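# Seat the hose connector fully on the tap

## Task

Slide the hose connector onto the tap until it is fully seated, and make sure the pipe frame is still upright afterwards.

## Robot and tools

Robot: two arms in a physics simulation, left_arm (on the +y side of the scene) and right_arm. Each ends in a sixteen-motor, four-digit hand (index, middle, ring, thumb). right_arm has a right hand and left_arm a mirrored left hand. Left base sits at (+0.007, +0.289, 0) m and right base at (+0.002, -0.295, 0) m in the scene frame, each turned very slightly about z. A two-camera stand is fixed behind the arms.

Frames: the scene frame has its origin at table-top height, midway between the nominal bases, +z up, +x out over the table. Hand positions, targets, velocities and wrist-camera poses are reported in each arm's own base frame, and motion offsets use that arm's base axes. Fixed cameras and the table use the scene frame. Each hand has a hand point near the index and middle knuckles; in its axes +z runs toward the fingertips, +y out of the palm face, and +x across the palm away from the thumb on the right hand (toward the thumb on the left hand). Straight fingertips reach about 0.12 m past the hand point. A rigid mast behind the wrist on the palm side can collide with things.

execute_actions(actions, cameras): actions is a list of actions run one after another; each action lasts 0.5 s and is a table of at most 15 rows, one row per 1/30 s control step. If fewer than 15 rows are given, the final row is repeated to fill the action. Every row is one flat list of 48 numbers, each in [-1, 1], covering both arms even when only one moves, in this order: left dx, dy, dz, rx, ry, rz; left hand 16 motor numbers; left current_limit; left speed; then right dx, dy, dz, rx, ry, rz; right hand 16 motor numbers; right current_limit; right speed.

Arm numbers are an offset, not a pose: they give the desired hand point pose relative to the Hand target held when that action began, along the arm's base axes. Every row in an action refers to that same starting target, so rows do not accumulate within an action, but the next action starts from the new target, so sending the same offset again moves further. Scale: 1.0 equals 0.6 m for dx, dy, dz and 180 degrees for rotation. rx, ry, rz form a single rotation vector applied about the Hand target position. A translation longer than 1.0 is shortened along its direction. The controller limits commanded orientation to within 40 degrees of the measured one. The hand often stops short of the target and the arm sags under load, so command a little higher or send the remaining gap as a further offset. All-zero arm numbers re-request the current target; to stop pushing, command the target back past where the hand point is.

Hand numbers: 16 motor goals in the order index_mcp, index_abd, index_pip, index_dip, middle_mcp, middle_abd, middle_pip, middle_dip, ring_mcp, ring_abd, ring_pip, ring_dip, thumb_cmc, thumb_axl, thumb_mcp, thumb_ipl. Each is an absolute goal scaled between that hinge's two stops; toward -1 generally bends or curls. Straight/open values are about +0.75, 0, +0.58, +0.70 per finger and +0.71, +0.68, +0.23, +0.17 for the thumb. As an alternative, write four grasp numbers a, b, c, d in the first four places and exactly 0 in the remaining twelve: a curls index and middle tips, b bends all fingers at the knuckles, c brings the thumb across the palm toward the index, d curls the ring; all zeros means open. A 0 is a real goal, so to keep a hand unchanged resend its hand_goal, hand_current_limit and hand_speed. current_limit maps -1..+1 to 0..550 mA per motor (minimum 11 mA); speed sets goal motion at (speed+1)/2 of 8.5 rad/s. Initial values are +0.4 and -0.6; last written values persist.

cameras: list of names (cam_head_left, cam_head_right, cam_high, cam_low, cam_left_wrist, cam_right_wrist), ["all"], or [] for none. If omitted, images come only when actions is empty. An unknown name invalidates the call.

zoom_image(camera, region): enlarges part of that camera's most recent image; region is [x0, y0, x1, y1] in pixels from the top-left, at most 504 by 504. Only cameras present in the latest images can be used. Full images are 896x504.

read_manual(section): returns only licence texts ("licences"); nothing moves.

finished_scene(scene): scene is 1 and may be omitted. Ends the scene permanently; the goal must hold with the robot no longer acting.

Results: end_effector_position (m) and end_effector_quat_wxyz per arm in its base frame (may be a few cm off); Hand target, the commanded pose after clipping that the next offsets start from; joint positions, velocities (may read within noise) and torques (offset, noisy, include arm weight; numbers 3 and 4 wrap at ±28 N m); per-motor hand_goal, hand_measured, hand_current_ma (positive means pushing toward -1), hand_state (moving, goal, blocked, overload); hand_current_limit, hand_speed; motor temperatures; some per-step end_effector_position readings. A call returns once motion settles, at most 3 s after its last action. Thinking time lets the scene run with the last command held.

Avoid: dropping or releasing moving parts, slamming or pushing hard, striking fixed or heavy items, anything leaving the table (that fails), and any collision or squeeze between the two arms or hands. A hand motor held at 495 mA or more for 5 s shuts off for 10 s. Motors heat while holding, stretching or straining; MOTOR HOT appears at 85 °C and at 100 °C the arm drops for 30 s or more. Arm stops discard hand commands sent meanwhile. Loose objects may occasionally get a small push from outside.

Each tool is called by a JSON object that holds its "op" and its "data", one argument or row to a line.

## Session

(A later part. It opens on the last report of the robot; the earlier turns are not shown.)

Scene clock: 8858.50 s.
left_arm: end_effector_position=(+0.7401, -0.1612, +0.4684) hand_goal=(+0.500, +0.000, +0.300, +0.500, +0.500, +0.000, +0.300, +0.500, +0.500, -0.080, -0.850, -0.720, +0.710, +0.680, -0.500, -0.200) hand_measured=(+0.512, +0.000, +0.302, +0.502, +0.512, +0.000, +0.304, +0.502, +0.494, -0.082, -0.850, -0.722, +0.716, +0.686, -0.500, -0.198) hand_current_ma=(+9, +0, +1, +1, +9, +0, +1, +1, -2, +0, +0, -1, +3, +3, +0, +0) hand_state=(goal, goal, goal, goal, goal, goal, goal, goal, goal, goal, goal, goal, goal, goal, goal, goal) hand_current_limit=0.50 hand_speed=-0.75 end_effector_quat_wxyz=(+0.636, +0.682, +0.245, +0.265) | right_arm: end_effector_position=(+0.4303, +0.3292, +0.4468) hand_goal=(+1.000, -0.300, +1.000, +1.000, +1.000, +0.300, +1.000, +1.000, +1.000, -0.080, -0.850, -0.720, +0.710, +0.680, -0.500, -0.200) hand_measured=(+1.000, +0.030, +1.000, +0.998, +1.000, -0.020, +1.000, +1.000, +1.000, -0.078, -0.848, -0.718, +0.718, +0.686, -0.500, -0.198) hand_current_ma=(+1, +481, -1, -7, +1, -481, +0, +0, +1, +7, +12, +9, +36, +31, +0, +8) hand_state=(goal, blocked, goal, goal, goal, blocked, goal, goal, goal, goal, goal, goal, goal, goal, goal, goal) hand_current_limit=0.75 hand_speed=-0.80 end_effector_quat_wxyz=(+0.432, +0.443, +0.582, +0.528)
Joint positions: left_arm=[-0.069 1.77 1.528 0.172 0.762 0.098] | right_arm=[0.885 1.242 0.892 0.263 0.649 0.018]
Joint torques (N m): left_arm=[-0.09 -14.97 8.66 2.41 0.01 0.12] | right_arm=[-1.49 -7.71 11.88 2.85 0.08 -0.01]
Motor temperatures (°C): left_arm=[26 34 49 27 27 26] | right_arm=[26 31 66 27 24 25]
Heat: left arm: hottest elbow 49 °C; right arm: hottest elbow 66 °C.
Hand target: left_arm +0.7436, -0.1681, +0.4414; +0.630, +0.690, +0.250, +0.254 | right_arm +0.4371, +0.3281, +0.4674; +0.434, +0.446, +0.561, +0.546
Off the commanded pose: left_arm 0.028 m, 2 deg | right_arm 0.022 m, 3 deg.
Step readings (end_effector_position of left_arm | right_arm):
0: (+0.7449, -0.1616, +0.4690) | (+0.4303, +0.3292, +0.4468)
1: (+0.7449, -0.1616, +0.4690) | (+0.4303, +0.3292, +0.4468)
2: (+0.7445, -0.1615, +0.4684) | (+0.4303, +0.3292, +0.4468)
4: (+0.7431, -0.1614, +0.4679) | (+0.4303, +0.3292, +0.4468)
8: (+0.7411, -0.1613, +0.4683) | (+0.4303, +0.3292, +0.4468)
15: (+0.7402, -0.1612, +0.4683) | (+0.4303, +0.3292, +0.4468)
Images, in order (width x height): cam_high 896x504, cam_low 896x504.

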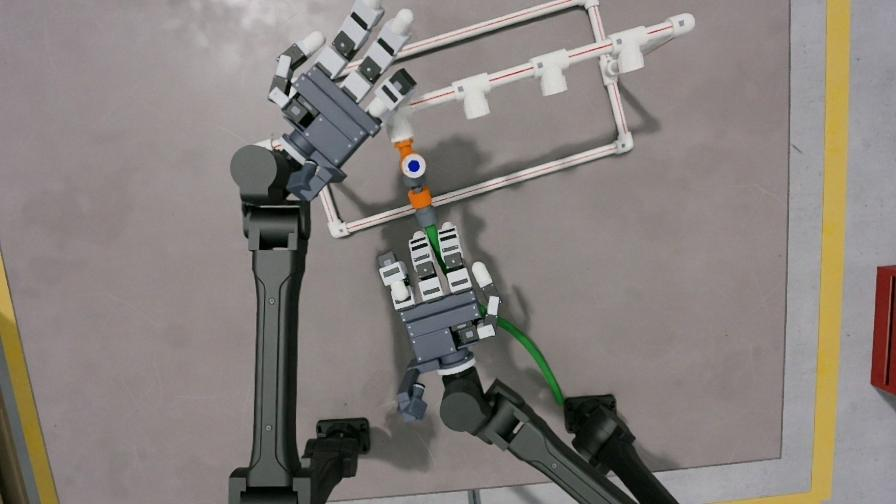

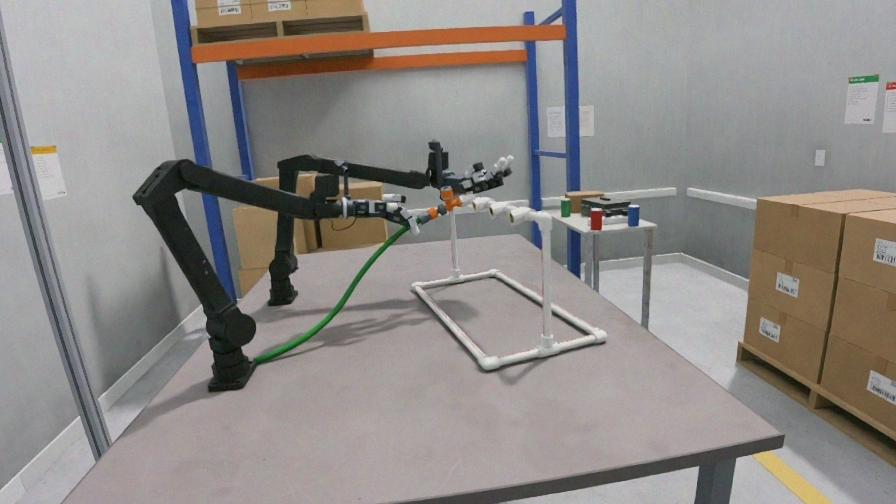

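{"op": "execute_actions", "data": {
  "actions": [
    [[0.006,0,-0.035,0,0,0, 0.5,0.0,0.3,0.5, 0.5,0.0,0.3,0.5, 0.5,-0.08,-0.85,-0.72, 0.71,0.68,-0.5,-0.2, 0.5,-0.75, 0,0,0,0,0,0, 1.0,-0.30,1.0,1.0, 1.0,0.30,1.0,1.0, 1.0,-0.08,-0.85,-0.72, 0.71,0.68,-0.5,-0.2, 0.75,-0.8]]
  ],
  "cameras": ["cam_low"]
}}

{"op": "zoom_image", "data": {
  "camera": "cam_low",
  "region": [380, 130, 560, 250]
}}

Scene clock: 8867.87 s.
left_arm: end_effector_position=(+0.7359, -0.1609, +0.4687) hand_goal=(+0.500, +0.000, +0.300, +0.500, +0.500, +0.000, +0.300, +0.500, +0.500, -0.080, -0.850, -0.720, +0.710, +0.680, -0.500, -0.200) hand_measured=(+0.512, +0.000, +0.302, +0.502, +0.512, +0.000, +0.304, +0.502, +0.488, -0.082, -0.850, -0.722, +0.716, +0.686, -0.500, -0.198) hand_current_ma=(+9, +0, +1, +1, +9, +0, +1, +1, -8, +0, +0, -1, +3, +3, +0, +0) hand_state=(goal, goal, goal, goal, goal, goal, goal, goal, goal, goal, goal, goal, goal, goal, goal, goal) hand_current_limit=0.50 hand_speed=-0.75 end_effector_quat_wxyz=(+0.641, +0.677, +0.234, +0.276) | right_arm: end_effector_position=(+0.4303, +0.3292, +0.4468) hand_goal=(+1.000, -0.300, +1.000, +1.000, +1.000, +0.300, +1.000, +1.000, +1.000, -0.080, -0.850, -0.720, +0.710, +0.680, -0.500, -0.200) hand_measured=(+1.000, +0.030, +1.000, +0.998, +1.000, -0.020, +1.000, +1.000, +1.000, -0.078, -0.848, -0.718, +0.718, +0.686, -0.500, -0.198) hand_current_ma=(+1, +481, -1, -7, +1, -481, +0, +0, +1, +7, +12, +9, +36, +31, +0, +8) hand_state=(goal, blocked, goal, goal, goal, blocked, goal, goal, goal, goal, goal, goal, goal, goal, goal, goal) hand_current_limit=0.75 hand_speed=-0.80 end_effector_quat_wxyz=(+0.432, +0.443, +0.582, +0.528)
Joint positions: left_arm=[-0.069 1.771 1.51 0.226 0.762 0.098] | right_arm=[0.885 1.242 0.892 0.263 0.649 0.018]
Joint torques (N m): left_arm=[0.03 -13.51 7.98 2.04 0 0.12] | right_arm=[-1.49 -7.65 11.88 2.86 0.08 -0.01]
Motor temperatures (°C): left_arm=[26 34 48 27 27 26] | right_arm=[26 31 65 27 24 25]
Heat: left arm: hottest elbow 48 °C; right arm: hottest elbow 65 °C.
Hand target: left_arm +0.7472, -0.1681, +0.4204; +0.630, +0.690, +0.250, +0.254 | right_arm +0.4371, +0.3281, +0.4674; +0.434, +0.446, +0.561, +0.546
Off the commanded pose: left_arm 0.050 m, 4 deg | right_arm 0.022 m, 3 deg.
Step readings (end_effector_position of left_arm | right_arm):
0: (+0.7401, -0.1612, +0.4684) | (+0.4303, +0.3292, +0.4468)
1: (+0.7401, -0.1612, +0.4685) | (+0.4303, +0.3292, +0.4468)
2: (+0.7397, -0.1612, +0.4683) | (+0.4303, +0.3292, +0.4468)
4: (+0.7385, -0.1611, +0.4683) | (+0.4303, +0.3292, +0.4468)
8: (+0.7368, -0.1610, +0.4688) | (+0.4303, +0.3292, +0.4468)
15: (+0.7360, -0.1610, +0.4687) | (+0.4303, +0.3292, +0.4468)
Images, in order (width x height): cam_low 896x504.

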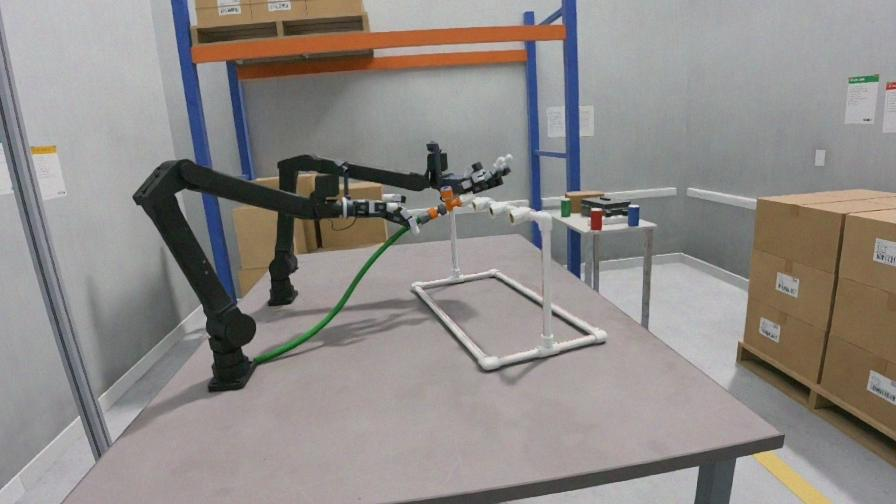

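Scaled by 2.800.

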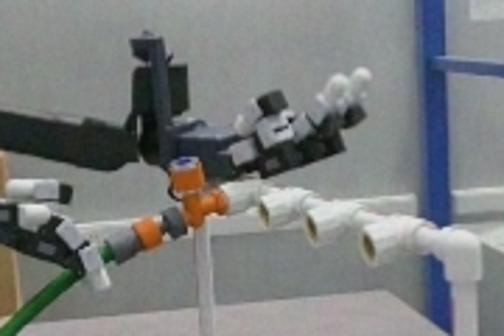

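{"op": "execute_actions", "data": {
  "actions": [
    [[0,0,-0.06,0,0,0, 0.5,0.0,0.3,0.5, 0.5,0.0,0.3,0.5, 0.5,-0.08,-0.85,-0.72, 0.71,0.68,-0.5,-0.2, 0.5,-0.75, 0,0,0,0,0,0, 1.0,-0.30,1.0,1.0, 1.0,0.30,1.0,1.0, 1.0,-0.08,-0.85,-0.72, 0.71,0.68,-0.5,-0.2, 0.75,-0.8]]
  ],
  "cameras": ["cam_high"]
}}

{"op": "zoom_image", "data": {
  "camera": "cam_high",
  "region": [270, 0, 710, 250]
}}

Scene clock: 8886.47 s.
left_arm: end_effector_position=(+0.7280, -0.1595, +0.4675) hand_goal=(+0.500, +0.000, +0.300, +0.500, +0.500, +0.000, +0.300, +0.500, +0.500, -0.080, -0.850, -0.720, +0.710, +0.680, -0.500, -0.200) hand_measured=(+0.512, +0.000, +0.302, +0.502, +0.512, +0.000, +0.304, +0.502, +0.466, -0.082, -0.850, -0.722, +0.716, +0.686, -0.500, -0.198) hand_current_ma=(+9, +0, +1, +1, +9, +0, +1, +1, -49, +0, +0, -1, +3, +3, +0, +0) hand_state=(goal, goal, goal, goal, goal, goal, goal, goal, blocked, goal, goal, goal, goal, goal, goal, goal) hand_current_limit=0.50 hand_speed=-0.75 end_effector_quat_wxyz=(+0.650, +0.665, +0.217, +0.296) | right_arm: end_effector_position=(+0.4303, +0.3292, +0.4468) hand_goal=(+1.000, -0.300, +1.000, +1.000, +1.000, +0.300, +1.000, +1.000, +1.000, -0.080, -0.850, -0.720, +0.710, +0.680, -0.500, -0.200) hand_measured=(+1.000, +0.030, +1.000, +0.998, +1.000, -0.020, +1.000, +1.000, +1.000, -0.078, -0.848, -0.718, +0.718, +0.686, -0.500, -0.198) hand_current_ma=(+1, +481, -1, -7, +1, -481, +0, +0, +1, +7, +12, +9, +36, +31, +0, +8) hand_state=(goal, blocked, goal, goal, goal, blocked, goal, goal, goal, goal, goal, goal, goal, goal, goal, goal) hand_current_limit=0.75 hand_speed=-0.80 end_effector_quat_wxyz=(+0.432, +0.443, +0.582, +0.528)
Joint positions: left_arm=[-0.069 1.773 1.473 0.329 0.759 0.091] | right_arm=[0.885 1.242 0.892 0.263 0.649 0.018]
Joint torques (N m): left_arm=[0.09 -11.34 6.02 1.37 0.1 0.2] | right_arm=[-1.44 -7.59 11.89 2.84 0.08 -0.01]
Motor temperatures (°C): left_arm=[26 34 47 27 27 26] | right_arm=[26 31 65 27 24 25]
Heat: left arm: hottest elbow 47 °C; right arm: hottest elbow 65 °C.
Hand target: left_arm +0.7472, -0.1681, +0.3843; +0.630, +0.690, +0.250, +0.254 | right_arm +0.4371, +0.3281, +0.4674; +0.434, +0.446, +0.561, +0.546
Off the commanded pose: left_arm 0.086 m, 7 deg | right_arm 0.022 m, 3 deg.
Step readings (end_effector_position of left_arm | right_arm):
0: (+0.7359, -0.1609, +0.4687) | (+0.4303, +0.3292, +0.4468)
1: (+0.7359, -0.1609, +0.4687) | (+0.4303, +0.3292, +0.4468)
2: (+0.7352, -0.1609, +0.4682) | (+0.4303, +0.3292, +0.4468)
4: (+0.7330, -0.1607, +0.4675) | (+0.4303, +0.3292, +0.4468)
8: (+0.7297, -0.1600, +0.4672) | (+0.4303, +0.3292, +0.4468)
15: (+0.7282, -0.1595, +0.4675) | (+0.4303, +0.3292, +0.4468)
Images, in order (width x height): cam_high 896x504.

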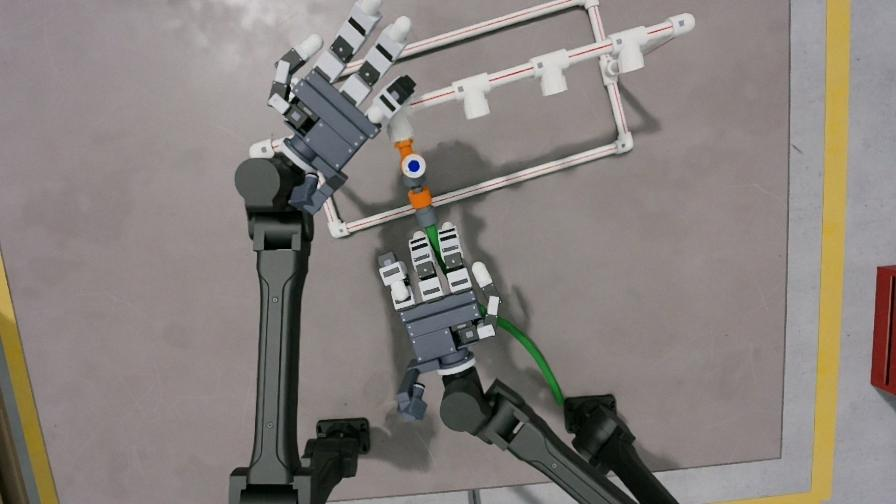

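Scaled by 1.145.

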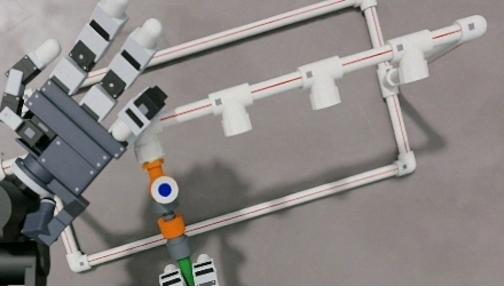

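{"op": "execute_actions", "data": {
  "actions": [
    [[0,0,-0.05,0.012,0.0105,0, 0.5,0.0,0.3,0.5, 0.5,0.0,0.3,0.5, 0.5,-0.08,-0.85,-0.72, 0.71,0.68,-0.5,-0.2, 0.5,-0.75, 0,0,0,0,0,0, 1.0,-0.30,1.0,1.0, 1.0,0.30,1.0,1.0, 1.0,-0.08,-0.85,-0.72, 0.71,0.68,-0.5,-0.2, 0.75,-0.8]],
    [[0,0,-0.05,0.012,0.0105,0, 0.5,0.0,0.3,0.5, 0.5,0.0,0.3,0.5, 0.5,-0.08,-0.85,-0.72, 0.71,0.68,-0.5,-0.2, 0.5,-0.75, 0,0,0,0,0,0, 1.0,-0.30,1.0,1.0, 1.0,0.30,1.0,1.0, 1.0,-0.08,-0.85,-0.72, 0.71,0.68,-0.5,-0.2, 0.75,-0.8]]
  ],
  "cameras": ["cam_high","cam_low"]
}}

{"op": "zoom_image", "data": {
  "camera": "cam_low",
  "region": [380, 130, 560, 250]
}}

Scene clock: 8915.40 s.
left_arm: end_effector_position=(+0.7241, -0.1599, +0.4639) hand_goal=(+0.500, +0.000, +0.300, +0.500, +0.500, +0.000, +0.300, +0.500, +0.500, -0.080, -0.850, -0.720, +0.710, +0.680, -0.500, -0.200) hand_measured=(+0.512, +0.000, +0.302, +0.502, +0.512, +0.000, +0.304, +0.502, +0.436, -0.082, -0.850, -0.722, +0.716, +0.686, -0.500, -0.198) hand_current_ma=(+9, +0, +1, +1, +9, +0, +1, +1, -126, +0, +0, -1, +3, +3, +0, +0) hand_state=(goal, goal, goal, goal, goal, goal, goal, goal, blocked, goal, goal, goal, goal, goal, goal, goal) hand_current_limit=0.50 hand_speed=-0.75 end_effector_quat_wxyz=(+0.640, +0.670, +0.212, +0.310) | right_arm: end_effector_position=(+0.4303, +0.3292, +0.4468) hand_goal=(+1.000, -0.300, +1.000, +1.000, +1.000, +0.300, +1.000, +1.000, +1.000, -0.080, -0.850, -0.720, +0.710, +0.680, -0.500, -0.200) hand_measured=(+1.000, +0.030, +1.000, +0.998, +1.000, -0.020, +1.000, +1.000, +1.000, -0.078, -0.848, -0.718, +0.718, +0.686, -0.500, -0.198) hand_current_ma=(+1, +481, -1, -7, +1, -481, +0, +0, +1, +7, +12, +9, +36, +31, +0, +8) hand_state=(goal, blocked, goal, goal, goal, blocked, goal, goal, goal, goal, goal, goal, goal, goal, goal, goal) hand_current_limit=0.75 hand_speed=-0.80 end_effector_quat_wxyz=(+0.432, +0.443, +0.582, +0.528)
Joint positions: left_arm=[-0.069 1.765 1.457 0.325 0.744 0.133] | right_arm=[0.885 1.242 0.892 0.263 0.649 0.018]
Joint torques (N m): left_arm=[0.44 -9.88 2.74 -0.68 0.66 0.66] | right_arm=[-1.49 -7.65 11.88 2.86 0.08 -0.01]
Motor temperatures (°C): left_arm=[26 32 44 27 27 27] | right_arm=[26 31 65 27 24 25]
Heat: left arm: hottest elbow 44 °C; right arm: hottest elbow 65 °C.
Hand target: left_arm +0.7472, -0.1681, +0.3244; +0.595, +0.721, +0.261, +0.240 | right_arm +0.4371, +0.3281, +0.4674; +0.434, +0.446, +0.561, +0.546
Off the commanded pose: left_arm 0.142 m, 13 deg | right_arm 0.022 m, 3 deg.
Step readings (end_effector_position of left_arm | right_arm):
0: (+0.7280, -0.1595, +0.4675) | (+0.4303, +0.3292, +0.4468)
1: (+0.7280, -0.1595, +0.4675) | (+0.4303, +0.3292, +0.4468)
2: (+0.7280, -0.1595, +0.4669) | (+0.4303, +0.3292, +0.4468)
4: (+0.7281, -0.1593, +0.4660) | (+0.4303, +0.3292, +0.4468)
8: (+0.7277, -0.1596, +0.4650) | (+0.4303, +0.3292, +0.4468)
15: (+0.7275, -0.1598, +0.4651) | (+0.4303, +0.3292, +0.4468)
16: (+0.7274, -0.1599, +0.4648) | (+0.4303, +0.3292, +0.4468)
17: (+0.7273, -0.1600, +0.4644) | (+0.4303, +0.3292, +0.4468)
19: (+0.7264, -0.1601, +0.4643) | (+0.4303, +0.3292, +0.4468)
23: (+0.7252, -0.1599, +0.4639) | (+0.4303, +0.3292, +0.4468)
30: (+0.7243, -0.1600, +0.4641) | (+0.4303, +0.3292, +0.4468)
Images, in order (width x height): cam_high 896x504, cam_low 896x504.

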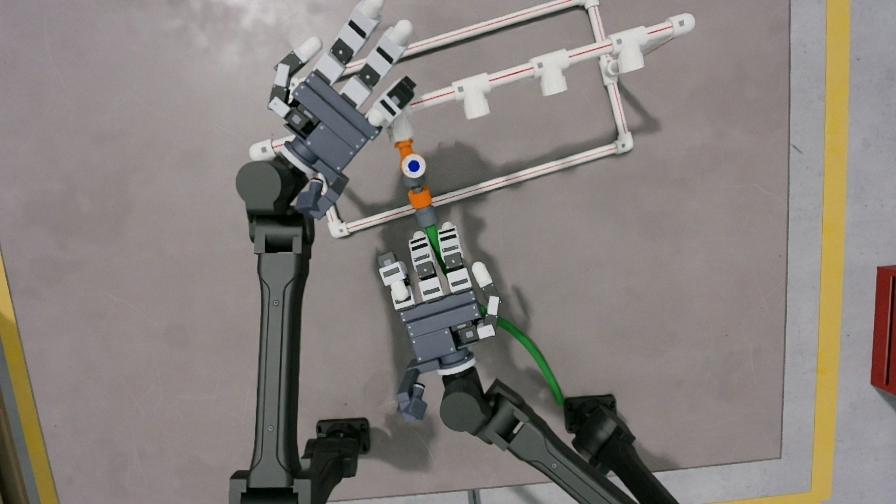

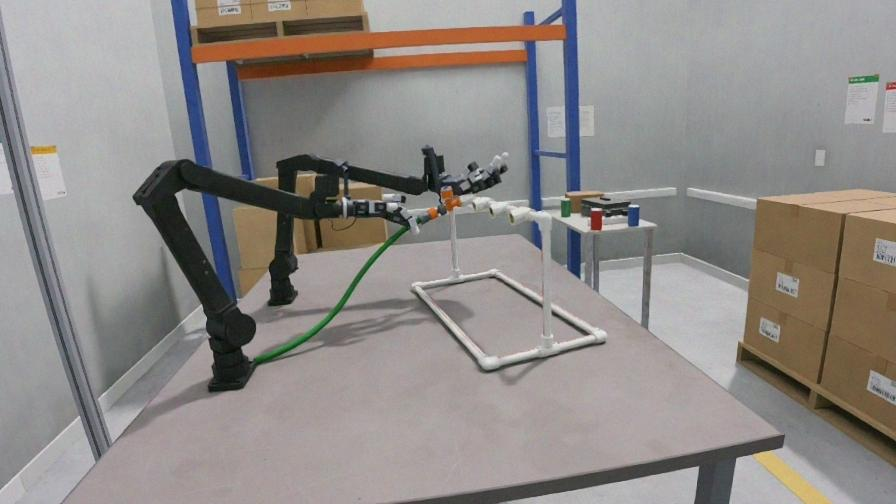

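Scaled by 2.800.

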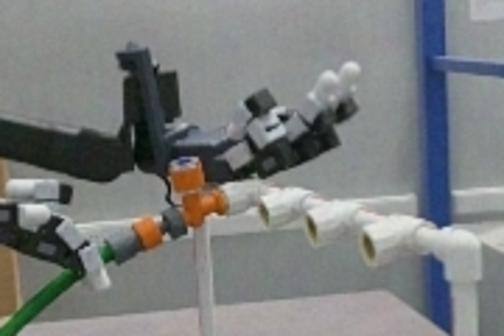

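{"op": "execute_actions", "data": {
  "actions": [
    [[0,0,-0.05,0,0,0, 0.5,0.0,0.3,0.5, 0.5,0.0,0.3,0.5, 0.5,-0.08,-0.85,-0.72, 0.71,0.68,-0.5,-0.2, 0.5,-0.75, 0,0,0,0,0,0, 1.0,-0.30,1.0,1.0, 1.0,0.30,1.0,1.0, 1.0,-0.08,-0.85,-0.72, 0.71,0.68,-0.5,-0.2, 0.75,-0.8]],
    [[0,0,-0.05,0,0,0, 0.5,0.0,0.3,0.5, 0.5,0.0,0.3,0.5, 0.5,-0.08,-0.85,-0.72, 0.71,0.68,-0.5,-0.2, 0.5,-0.75, 0,0,0,0,0,0, 1.0,-0.30,1.0,1.0, 1.0,0.30,1.0,1.0, 1.0,-0.08,-0.85,-0.72, 0.71,0.68,-0.5,-0.2, 0.75,-0.8]]
  ],
  "cameras": ["cam_high","cam_low","cam_left_wrist"]
}}

{"op": "zoom_image", "data": {
  "camera": "cam_low",
  "region": [380, 130, 560, 250]
}}

Scene clock: 8956.07 s.
left_arm: end_effector_position=(+0.7089, -0.1613, +0.4657) hand_goal=(+0.500, +0.000, +0.300, +0.500, +0.500, +0.000, +0.300, +0.500, +0.500, -0.080, -0.850, -0.720, +0.710, +0.680, -0.500, -0.200) hand_measured=(+0.512, +0.000, +0.302, +0.502, +0.512, +0.000, +0.304, +0.502, +0.484, -0.082, -0.850, -0.722, +0.716, +0.686, -0.500, -0.198) hand_current_ma=(+9, +0, +1, +1, +9, +0, +1, +1, -14, +0, +0, -1, +3, +3, +0, +0) hand_state=(goal, goal, goal, goal, goal, goal, goal, goal, goal, goal, goal, goal, goal, goal, goal, goal) hand_current_limit=0.50 hand_speed=-0.75 end_effector_quat_wxyz=(+0.645, +0.659, +0.177, +0.344) | right_arm: end_effector_position=(+0.4303, +0.3292, +0.4468) hand_goal=(+1.000, -0.300, +1.000, +1.000, +1.000, +0.300, +1.000, +1.000, +1.000, -0.080, -0.850, -0.720, +0.710, +0.680, -0.500, -0.200) hand_measured=(+1.000, +0.030, +1.000, +0.998, +1.000, -0.020, +1.000, +1.000, +1.000, -0.078, -0.848, -0.718, +0.718, +0.686, -0.500, -0.198) hand_current_ma=(+1, +481, -1, -7, +1, -481, +0, +0, +1, +7, +12, +9, +36, +31, +0, +8) hand_state=(goal, blocked, goal, goal, goal, blocked, goal, goal, goal, goal, goal, goal, goal, goal, goal, goal) hand_current_limit=0.75 hand_speed=-0.80 end_effector_quat_wxyz=(+0.432, +0.443, +0.582, +0.528)
Joint positions: left_arm=[-0.069 1.763 1.416 0.441 0.746 0.164] | right_arm=[0.885 1.242 0.892 0.263 0.649 0.018]
Joint torques (N m): left_arm=[0.67 -5.95 -1.14 -0.25 0.46 0.38] | right_arm=[-1.44 -7.65 11.89 2.86 0.08 -0.01]
Motor temperatures (°C): left_arm=[26 31 41 27 28 27] | right_arm=[26 31 65 27 24 25]
Heat: left arm: hottest elbow 41 °C; right arm: hottest elbow 65 °C.
Hand target: left_arm +0.7471, -0.1682, +0.2644; +0.595, +0.721, +0.261, +0.240 | right_arm +0.4371, +0.3281, +0.4674; +0.434, +0.446, +0.561, +0.546
Off the commanded pose: left_arm 0.205 m, 18 deg | right_arm 0.022 m, 3 deg.
Step readings (end_effector_position of left_arm | right_arm):
0: (+0.7241, -0.1600, +0.4639) | (+0.4303, +0.3292, +0.4468)
1: (+0.7241, -0.1600, +0.4637) | (+0.4303, +0.3292, +0.4468)
2: (+0.7241, -0.1599, +0.4632) | (+0.4303, +0.3292, +0.4468)
4: (+0.7227, -0.1598, +0.4617) | (+0.4303, +0.3292, +0.4468)
8: (+0.7201, -0.1603, +0.4622) | (+0.4303, +0.3292, +0.4468)
15: (+0.7182, -0.1608, +0.4630) | (+0.4303, +0.3292, +0.4468)
16: (+0.7180, -0.1608, +0.4631) | (+0.4303, +0.3292, +0.4468)
17: (+0.7173, -0.1608, +0.4631) | (+0.4303, +0.3292, +0.4468)
19: (+0.7151, -0.1608, +0.4639) | (+0.4303, +0.3292, +0.4468)
23: (+0.7117, -0.1610, +0.4652) | (+0.4303, +0.3292, +0.4468)
30: (+0.7093, -0.1613, +0.4658) | (+0.4303, +0.3292, +0.4468)
camera_calibration:
cam_left_wrist: T_world_to_cam=[[-0.441838, -0.450791, -0.775607, 0.566251], [-0.0451048, 0.874646, -0.482659, 0.354029], [0.89596, -0.178273, -0.406784, -0.346155], [0, 0, 0, 1]] pos_world=[0.576301, -0.116099, 0.469254]
Images, in order (width x height): cam_high 896x504, cam_low 896x504, cam_left_wrist 896x504.

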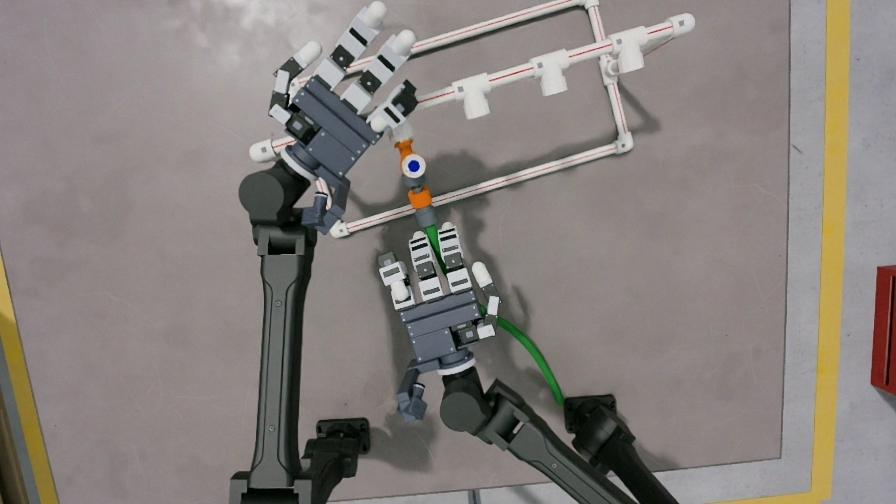

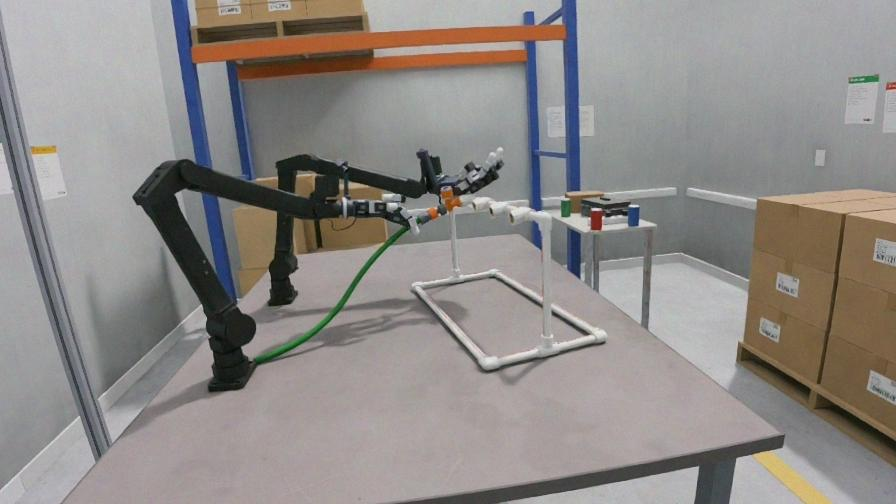

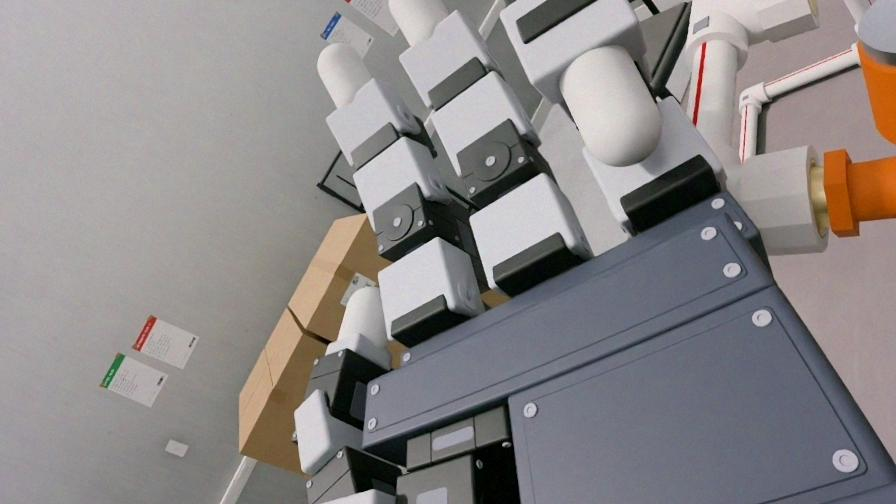

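Scaled by 2.800.

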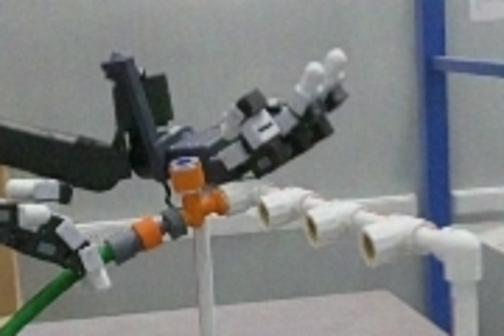

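{"op": "execute_actions", "data": {
  "actions": [
    [[0.05,0,-0.02,0,0,0, 0.5,0.0,0.3,0.5, 0.5,0.0,0.3,0.5, 0.5,-0.08,-0.85,-0.72, 0.71,0.68,-0.5,-0.2, 0.5,-0.75, 0,0,0,0,0,0, 1.0,-0.30,1.0,1.0, 1.0,0.30,1.0,1.0, 1.0,-0.08,-0.85,-0.72, 0.71,0.68,-0.5,-0.2, 0.75,-0.8]],
    [[0.05,0,-0.02,0,0,0, 0.5,0.0,0.3,0.5, 0.5,0.0,0.3,0.5, 0.5,-0.08,-0.85,-0.72, 0.71,0.68,-0.5,-0.2, 0.5,-0.75, 0,0,0,0,0,0, 1.0,-0.30,1.0,1.0, 1.0,0.30,1.0,1.0, 1.0,-0.08,-0.85,-0.72, 0.71,0.68,-0.5,-0.2, 0.75,-0.8]]
  ],
  "cameras": ["cam_high"]
}}

Scene clock: 8969.50 s.
left_arm: end_effector_position=(+0.7166, -0.1650, +0.4656) hand_goal=(+0.500, +0.000, +0.300, +0.500, +0.500, +0.000, +0.300, +0.500, +0.500, -0.080, -0.850, -0.720, +0.710, +0.680, -0.500, -0.200) hand_measured=(+0.512, +0.000, +0.302, +0.502, +0.512, +0.000, +0.304, +0.502, +0.502, -0.082, -0.850, -0.722, +0.716, +0.686, -0.500, -0.198) hand_current_ma=(+9, +0, +1, +1, +9, +0, +1, +1, +0, +0, +0, -1, +3, +3, +0, +0) hand_state=(goal, goal, goal, goal, goal, goal, goal, goal, goal, goal, goal, goal, goal, goal, goal, goal) hand_current_limit=0.50 hand_speed=-0.75 end_effector_quat_wxyz=(+0.652, +0.658, +0.159, +0.343) | right_arm: end_effector_position=(+0.4304, +0.3290, +0.4468) hand_goal=(+1.000, -0.300, +1.000, +1.000, +1.000, +0.300, +1.000, +1.000, +1.000, -0.080, -0.850, -0.720, +0.710, +0.680, -0.500, -0.200) hand_measured=(+1.000, +0.030, +1.000, +0.998, +1.000, -0.020, +1.000, +1.000, +1.000, -0.078, -0.848, -0.718, +0.718, +0.686, -0.500, -0.198) hand_current_ma=(+1, +481, -1, -7, +1, -481, +0, +0, +1, +7, +12, +9, +36, +31, +0, +8) hand_state=(goal, blocked, goal, goal, goal, blocked, goal, goal, goal, goal, goal, goal, goal, goal, goal, goal) hand_current_limit=0.75 hand_speed=-0.80 end_effector_quat_wxyz=(+0.432, +0.443, +0.582, +0.528)
Joint positions: left_arm=[-0.068 1.801 1.457 0.463 0.778 0.164] | right_arm=[0.885 1.242 0.892 0.263 0.649 0.018]
Joint torques (N m): left_arm=[1.03 -0.91 2.93 -0.31 -0.33 0.44] | right_arm=[-1.44 -7.71 11.89 2.85 0.09 -0.01]
Motor temperatures (°C): left_arm=[26 31 40 27 28 27] | right_arm=[26 31 65 27 24 25]
Heat: left arm: hottest elbow 40 °C; right arm: hottest elbow 65 °C.
Hand target: left_arm +0.8071, -0.1680, +0.2406; +0.595, +0.721, +0.261, +0.240 | right_arm +0.4371, +0.3281, +0.4674; +0.434, +0.446, +0.561, +0.546
Off the commanded pose: left_arm 0.243 m, 19 deg | right_arm 0.022 m, 3 deg.
Step readings (end_effector_position of left_arm | right_arm):
0: (+0.7089, -0.1613, +0.4658) | (+0.4303, +0.3292, +0.4468)
1: (+0.7089, -0.1613, +0.4658) | (+0.4303, +0.3292, +0.4468)
2: (+0.7088, -0.1613, +0.4659) | (+0.4303, +0.3292, +0.4468)
4: (+0.7084, -0.1619, +0.4655) | (+0.4303, +0.3292, +0.4468)
8: (+0.7080, -0.1627, +0.4645) | (+0.4303, +0.3292, +0.4468)
15: (+0.7077, -0.1629, +0.4646) | (+0.4303, +0.3292, +0.4468)
16: (+0.7078, -0.1629, +0.4646) | (+0.4303, +0.3292, +0.4468)
17: (+0.7079, -0.1633, +0.4647) | (+0.4303, +0.3292, +0.4468)
19: (+0.7077, -0.1648, +0.4646) | (+0.4303, +0.3292, +0.4468)
23: (+0.7120, -0.1647, +0.4648) | (+0.4303, +0.3292, +0.4468)
30: (+0.7156, -0.1649, +0.4654) | (+0.4304, +0.3290, +0.4468)
Images, in order (width x height): cam_high 896x504.

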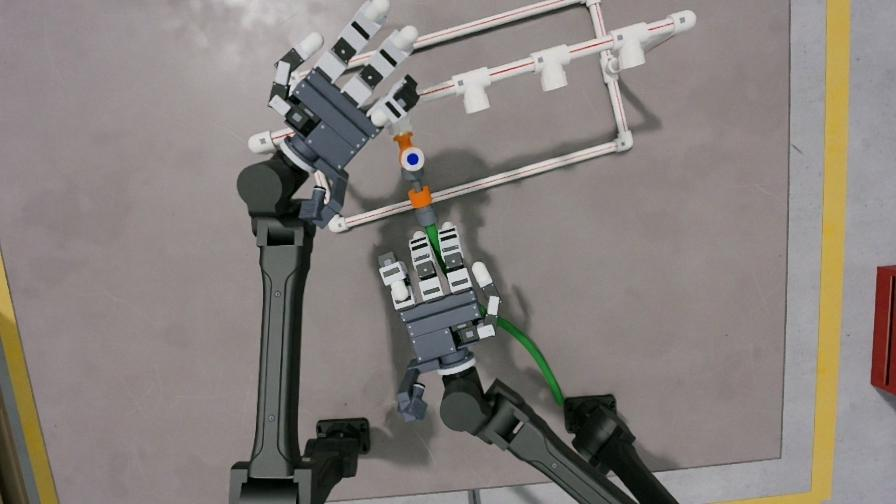

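{"op": "execute_actions", "data": {
  "actions": [],
  "cameras": ["cam_high","cam_low","cam_right_wrist"]
}}

{"op": "zoom_image", "data": {
  "camera": "cam_right_wrist",
  "region": [320, 0, 480, 140]
}}

{"op": "zoom_image", "data": {
  "camera": "cam_high",
  "region": [380, 110, 460, 240]
}}

{"op": "zoom_image", "data": {
  "camera": "cam_low",
  "region": [400, 180, 470, 240]
}}

Scene clock: 9023.20 s.
left_arm: end_effector_position=(+0.7166, -0.1650, +0.4656) hand_goal=(+0.500, +0.000, +0.300, +0.500, +0.500, +0.000, +0.300, +0.500, +0.500, -0.080, -0.850, -0.720, +0.710, +0.680, -0.500, -0.200) hand_measured=(+0.512, +0.000, +0.302, +0.502, +0.512, +0.000, +0.304, +0.502, +0.502, -0.082, -0.850, -0.722, +0.716, +0.686, -0.500, -0.198) hand_current_ma=(+9, +0, +1, +1, +9, +0, +1, +1, +0, +0, +0, -1, +3, +3, +0, +0) hand_state=(goal, goal, goal, goal, goal, goal, goal, goal, goal, goal, goal, goal, goal, goal, goal, goal) hand_current_limit=0.50 hand_speed=-0.75 end_effector_quat_wxyz=(+0.652, +0.658, +0.159, +0.343) | right_arm: end_effector_position=(+0.4304, +0.3290, +0.4468) hand_goal=(+1.000, -0.300, +1.000, +1.000, +1.000, +0.300, +1.000, +1.000, +1.000, -0.080, -0.850, -0.720, +0.710, +0.680, -0.500, -0.200) hand_measured=(+1.000, +0.030, +1.000, +0.998, +1.000, -0.020, +1.000, +1.000, +1.000, -0.078, -0.848, -0.718, +0.718, +0.686, -0.500, -0.198) hand_current_ma=(+1, +481, -1, -7, +1, -481, +0, +0, +1, +7, +12, +9, +36, +31, +0, +8) hand_state=(goal, blocked, goal, goal, goal, blocked, goal, goal, goal, goal, goal, goal, goal, goal, goal, goal) hand_current_limit=0.75 hand_speed=-0.80 end_effector_quat_wxyz=(+0.432, +0.443, +0.582, +0.528)
Joint positions: left_arm=[-0.068 1.801 1.457 0.463 0.778 0.164] | right_arm=[0.885 1.242 0.892 0.263 0.649 0.018]
Joint velocities: within noise
Joint torques (N m): left_arm=[0.91 -0.79 2.91 -0.28 -0.32 0.44] | right_arm=[-1.44 -7.71 11.89 2.86 0.08 -0.01]
Motor temperatures (°C): left_arm=[26 30 39 27 28 27] | right_arm=[26 31 65 27 24 25]
Heat: left arm: hottest elbow 39 °C; right arm: hottest elbow 65 °C.
Hand target: left_arm +0.8071, -0.1680, +0.2406; +0.595, +0.721, +0.261, +0.240 | right_arm +0.4371, +0.3281, +0.4674; +0.434, +0.446, +0.561, +0.546
Off the commanded pose: left_arm 0.243 m, 19 deg | right_arm 0.022 m, 3 deg.
camera_calibration:
cam_right_wrist: T_world_to_cam=[[0.179211, -0.724653, 0.665403, -0.108689], [-0.657632, -0.591278, -0.466809, 0.638687], [0.731713, -0.353933, -0.582519, 0.190275], [0, 0, 0, 1]] pos_world=[0.300273, 0.366224, 0.481306]
Images, in order (width x height): cam_high 896x504, cam_low 896x504, cam_right_wrist 896x504.

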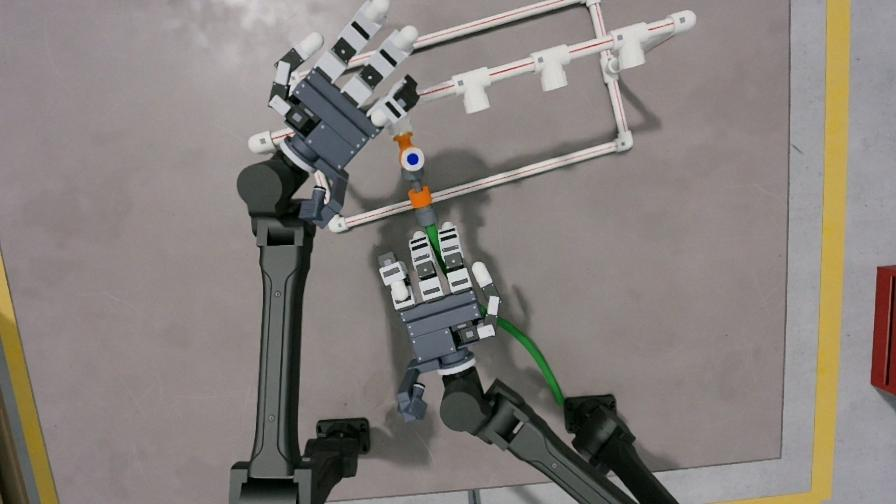

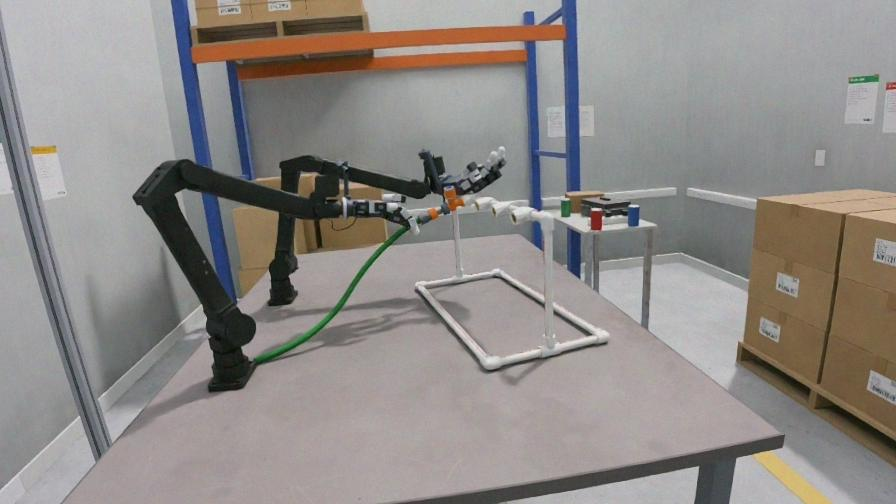

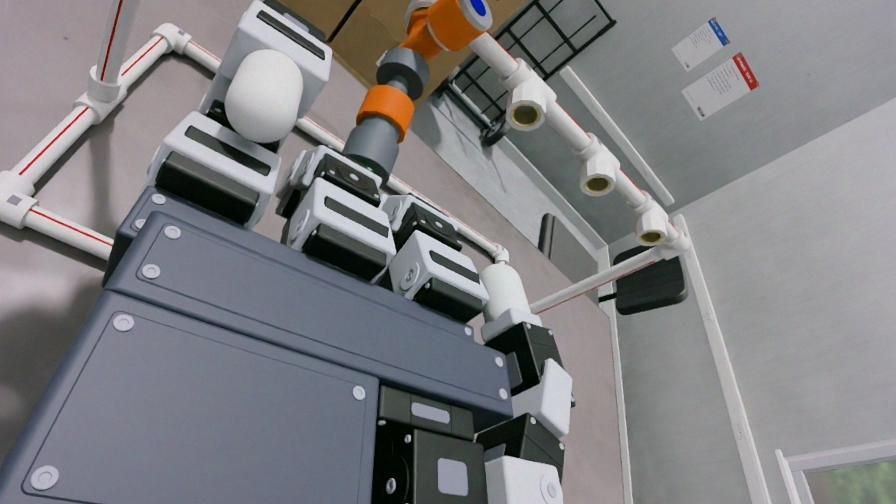

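Scaled by 3.150.

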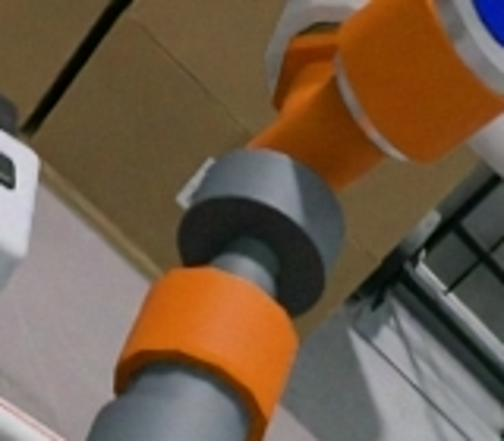

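Scaled by 3.877.

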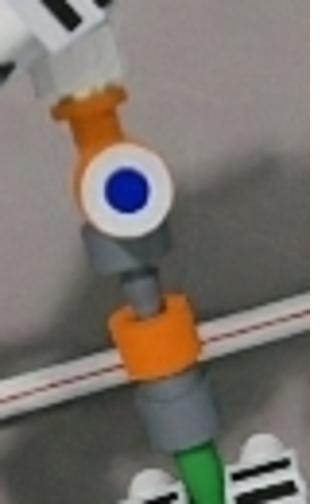

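Scaled by 7.200.

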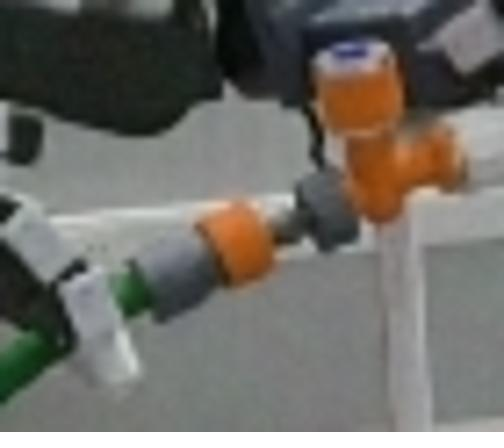

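{"op": "execute_actions", "data": {
  "actions": [
    [[0,0,0,0,0,0, 0.5,0.0,0.3,0.5, 0.5,0.0,0.3,0.5, 0.5,-0.08,-0.85,-0.72, 0.71,0.68,-0.5,-0.2, 0.5,-0.75, 0.027,0.004,0.008,0,0,0, 1.0,-0.30,1.0,1.0, 1.0,0.30,1.0,1.0, 1.0,-0.08,-0.85,-0.72, 0.71,0.68,-0.5,-0.2, 0.75,-0.8]]
  ],
  "cameras": ["cam_high","cam_right_wrist"]
}}

{"op": "zoom_image", "data": {
  "camera": "cam_high",
  "region": [380, 110, 460, 240]
}}

{"op": "zoom_image", "data": {
  "camera": "cam_right_wrist",
  "region": [320, 0, 480, 140]
}}

Scene clock: 9037.27 s.
left_arm: end_effector_position=(+0.7166, -0.1650, +0.4656) hand_goal=(+0.500, +0.000, +0.300, +0.500, +0.500, +0.000, +0.300, +0.500, +0.500, -0.080, -0.850, -0.720, +0.710, +0.680, -0.500, -0.200) hand_measured=(+0.512, +0.000, +0.302, +0.502, +0.512, +0.000, +0.304, +0.502, +0.502, -0.082, -0.850, -0.722, +0.716, +0.686, -0.500, -0.198) hand_current_ma=(+9, +0, +1, +1, +9, +0, +1, +1, +0, +0, +0, -1, +3, +3, +0, +0) hand_state=(goal, goal, goal, goal, goal, goal, goal, goal, goal, goal, goal, goal, goal, goal, goal, goal) hand_current_limit=0.50 hand_speed=-0.75 end_effector_quat_wxyz=(+0.652, +0.658, +0.159, +0.343) | right_arm: end_effector_position=(+0.4433, +0.3289, +0.4330) hand_goal=(+1.000, -0.300, +1.000, +1.000, +1.000, +0.300, +1.000, +1.000, +1.000, -0.080, -0.850, -0.720, +0.710, +0.680, -0.500, -0.200) hand_measured=(+1.000, +0.030, +0.998, +0.998, +1.000, -0.020, +1.000, +1.000, +1.000, -0.078, -0.848, -0.718, +0.718, +0.686, -0.500, -0.198) hand_current_ma=(+1, +481, -12, -7, +1, -481, +0, +0, +1, +7, +12, +9, +36, +31, +0, +8) hand_state=(goal, blocked, goal, goal, goal, blocked, goal, goal, goal, goal, goal, goal, goal, goal, goal, goal) hand_current_limit=0.75 hand_speed=-0.80 end_effector_quat_wxyz=(+0.430, +0.444, +0.591, +0.519)
Joint positions: left_arm=[-0.068 1.801 1.457 0.463 0.778 0.164] | right_arm=[0.86 1.269 0.892 0.263 0.623 0.018]
Joint torques (N m): left_arm=[1.14 -0.85 3.15 -0.4 -0.33 0.43] | right_arm=[-1.49 -8.06 14.13 2.61 0.12 -0.03]
Motor temperatures (°C): left_arm=[26 29 38 27 28 27] | right_arm=[26 31 65 27 24 25]
Heat: left arm: hottest elbow 38 °C; right arm: hottest elbow 65 °C.
Hand target: left_arm +0.8071, -0.1680, +0.2406; +0.595, +0.721, +0.261, +0.240 | right_arm +0.4533, +0.3305, +0.4722; +0.435, +0.446, +0.561, +0.546
Off the commanded pose: left_arm 0.243 m, 19 deg | right_arm 0.040 m, 5 deg.
Step readings (end_effector_position of left_arm | right_arm):
0: (+0.7166, -0.1650, +0.4656) | (+0.4304, +0.3290, +0.4468)
1: (+0.7166, -0.1650, +0.4656) | (+0.4305, +0.3291, +0.4466)
2: (+0.7166, -0.1650, +0.4656) | (+0.4310, +0.3292, +0.4463)
4: (+0.7166, -0.1650, +0.4656) | (+0.4333, +0.3296, +0.4443)
8: (+0.7166, -0.1650, +0.4656) | (+0.4409, +0.3280, +0.4370)
15: (+0.7166, -0.1650, +0.4656) | (+0.4433, +0.3289, +0.4330)
camera_calibration:
cam_right_wrist: T_world_to_cam=[[0.19266, -0.712022, 0.675209, -0.116217], [-0.665624, -0.600415, -0.443224, 0.637003], [0.72099, -0.364043, -0.589615, 0.18389], [0, 0, 0, 1]] pos_world=[0.313811, 0.366661, 0.46923]
Images, in order (width x height): cam_high 896x504, cam_right_wrist 896x504.

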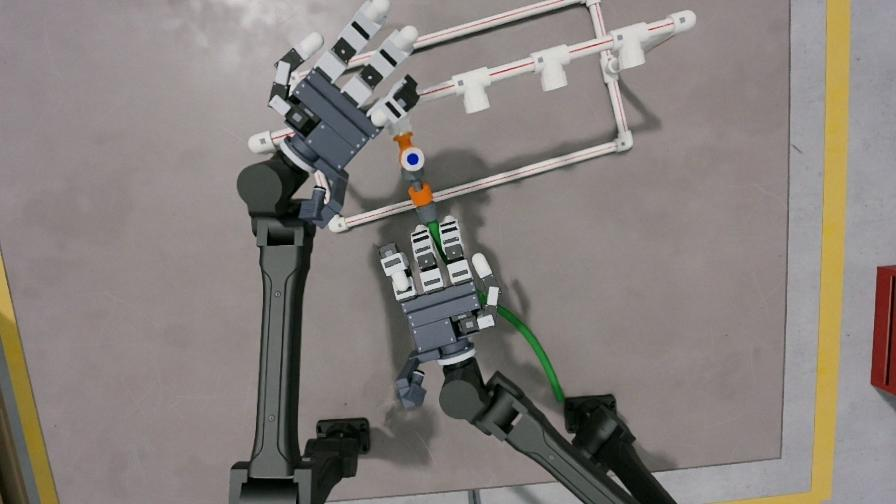

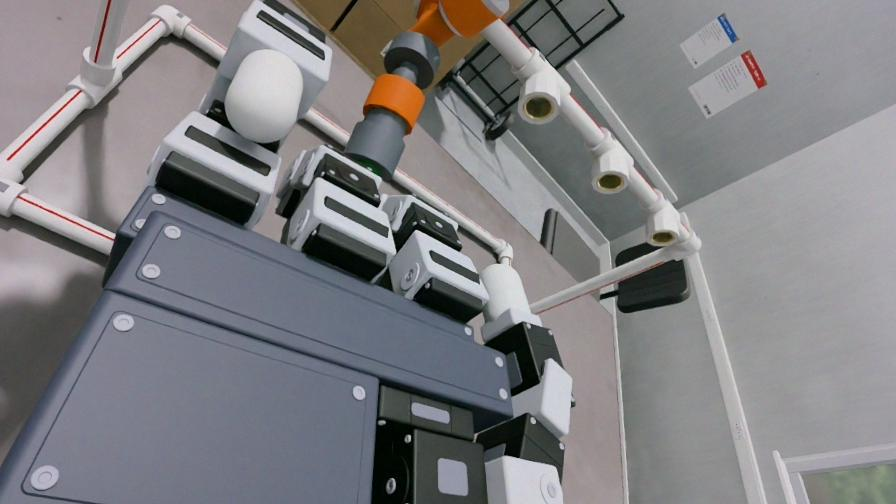

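Scaled by 3.877.

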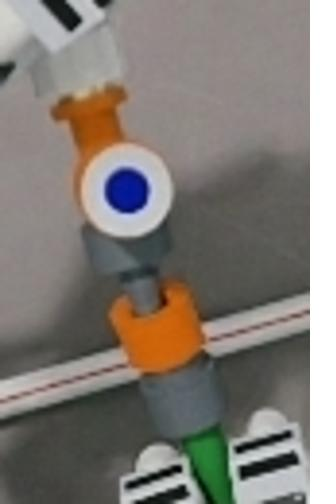

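Scaled by 3.150.

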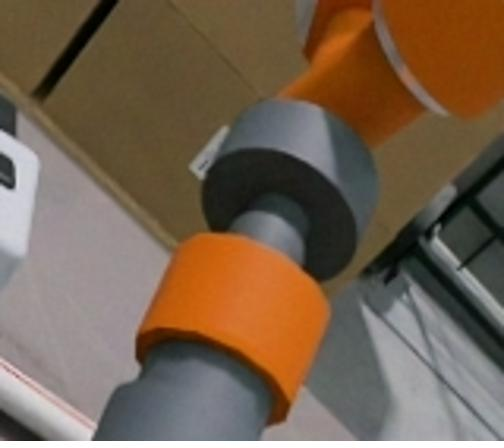

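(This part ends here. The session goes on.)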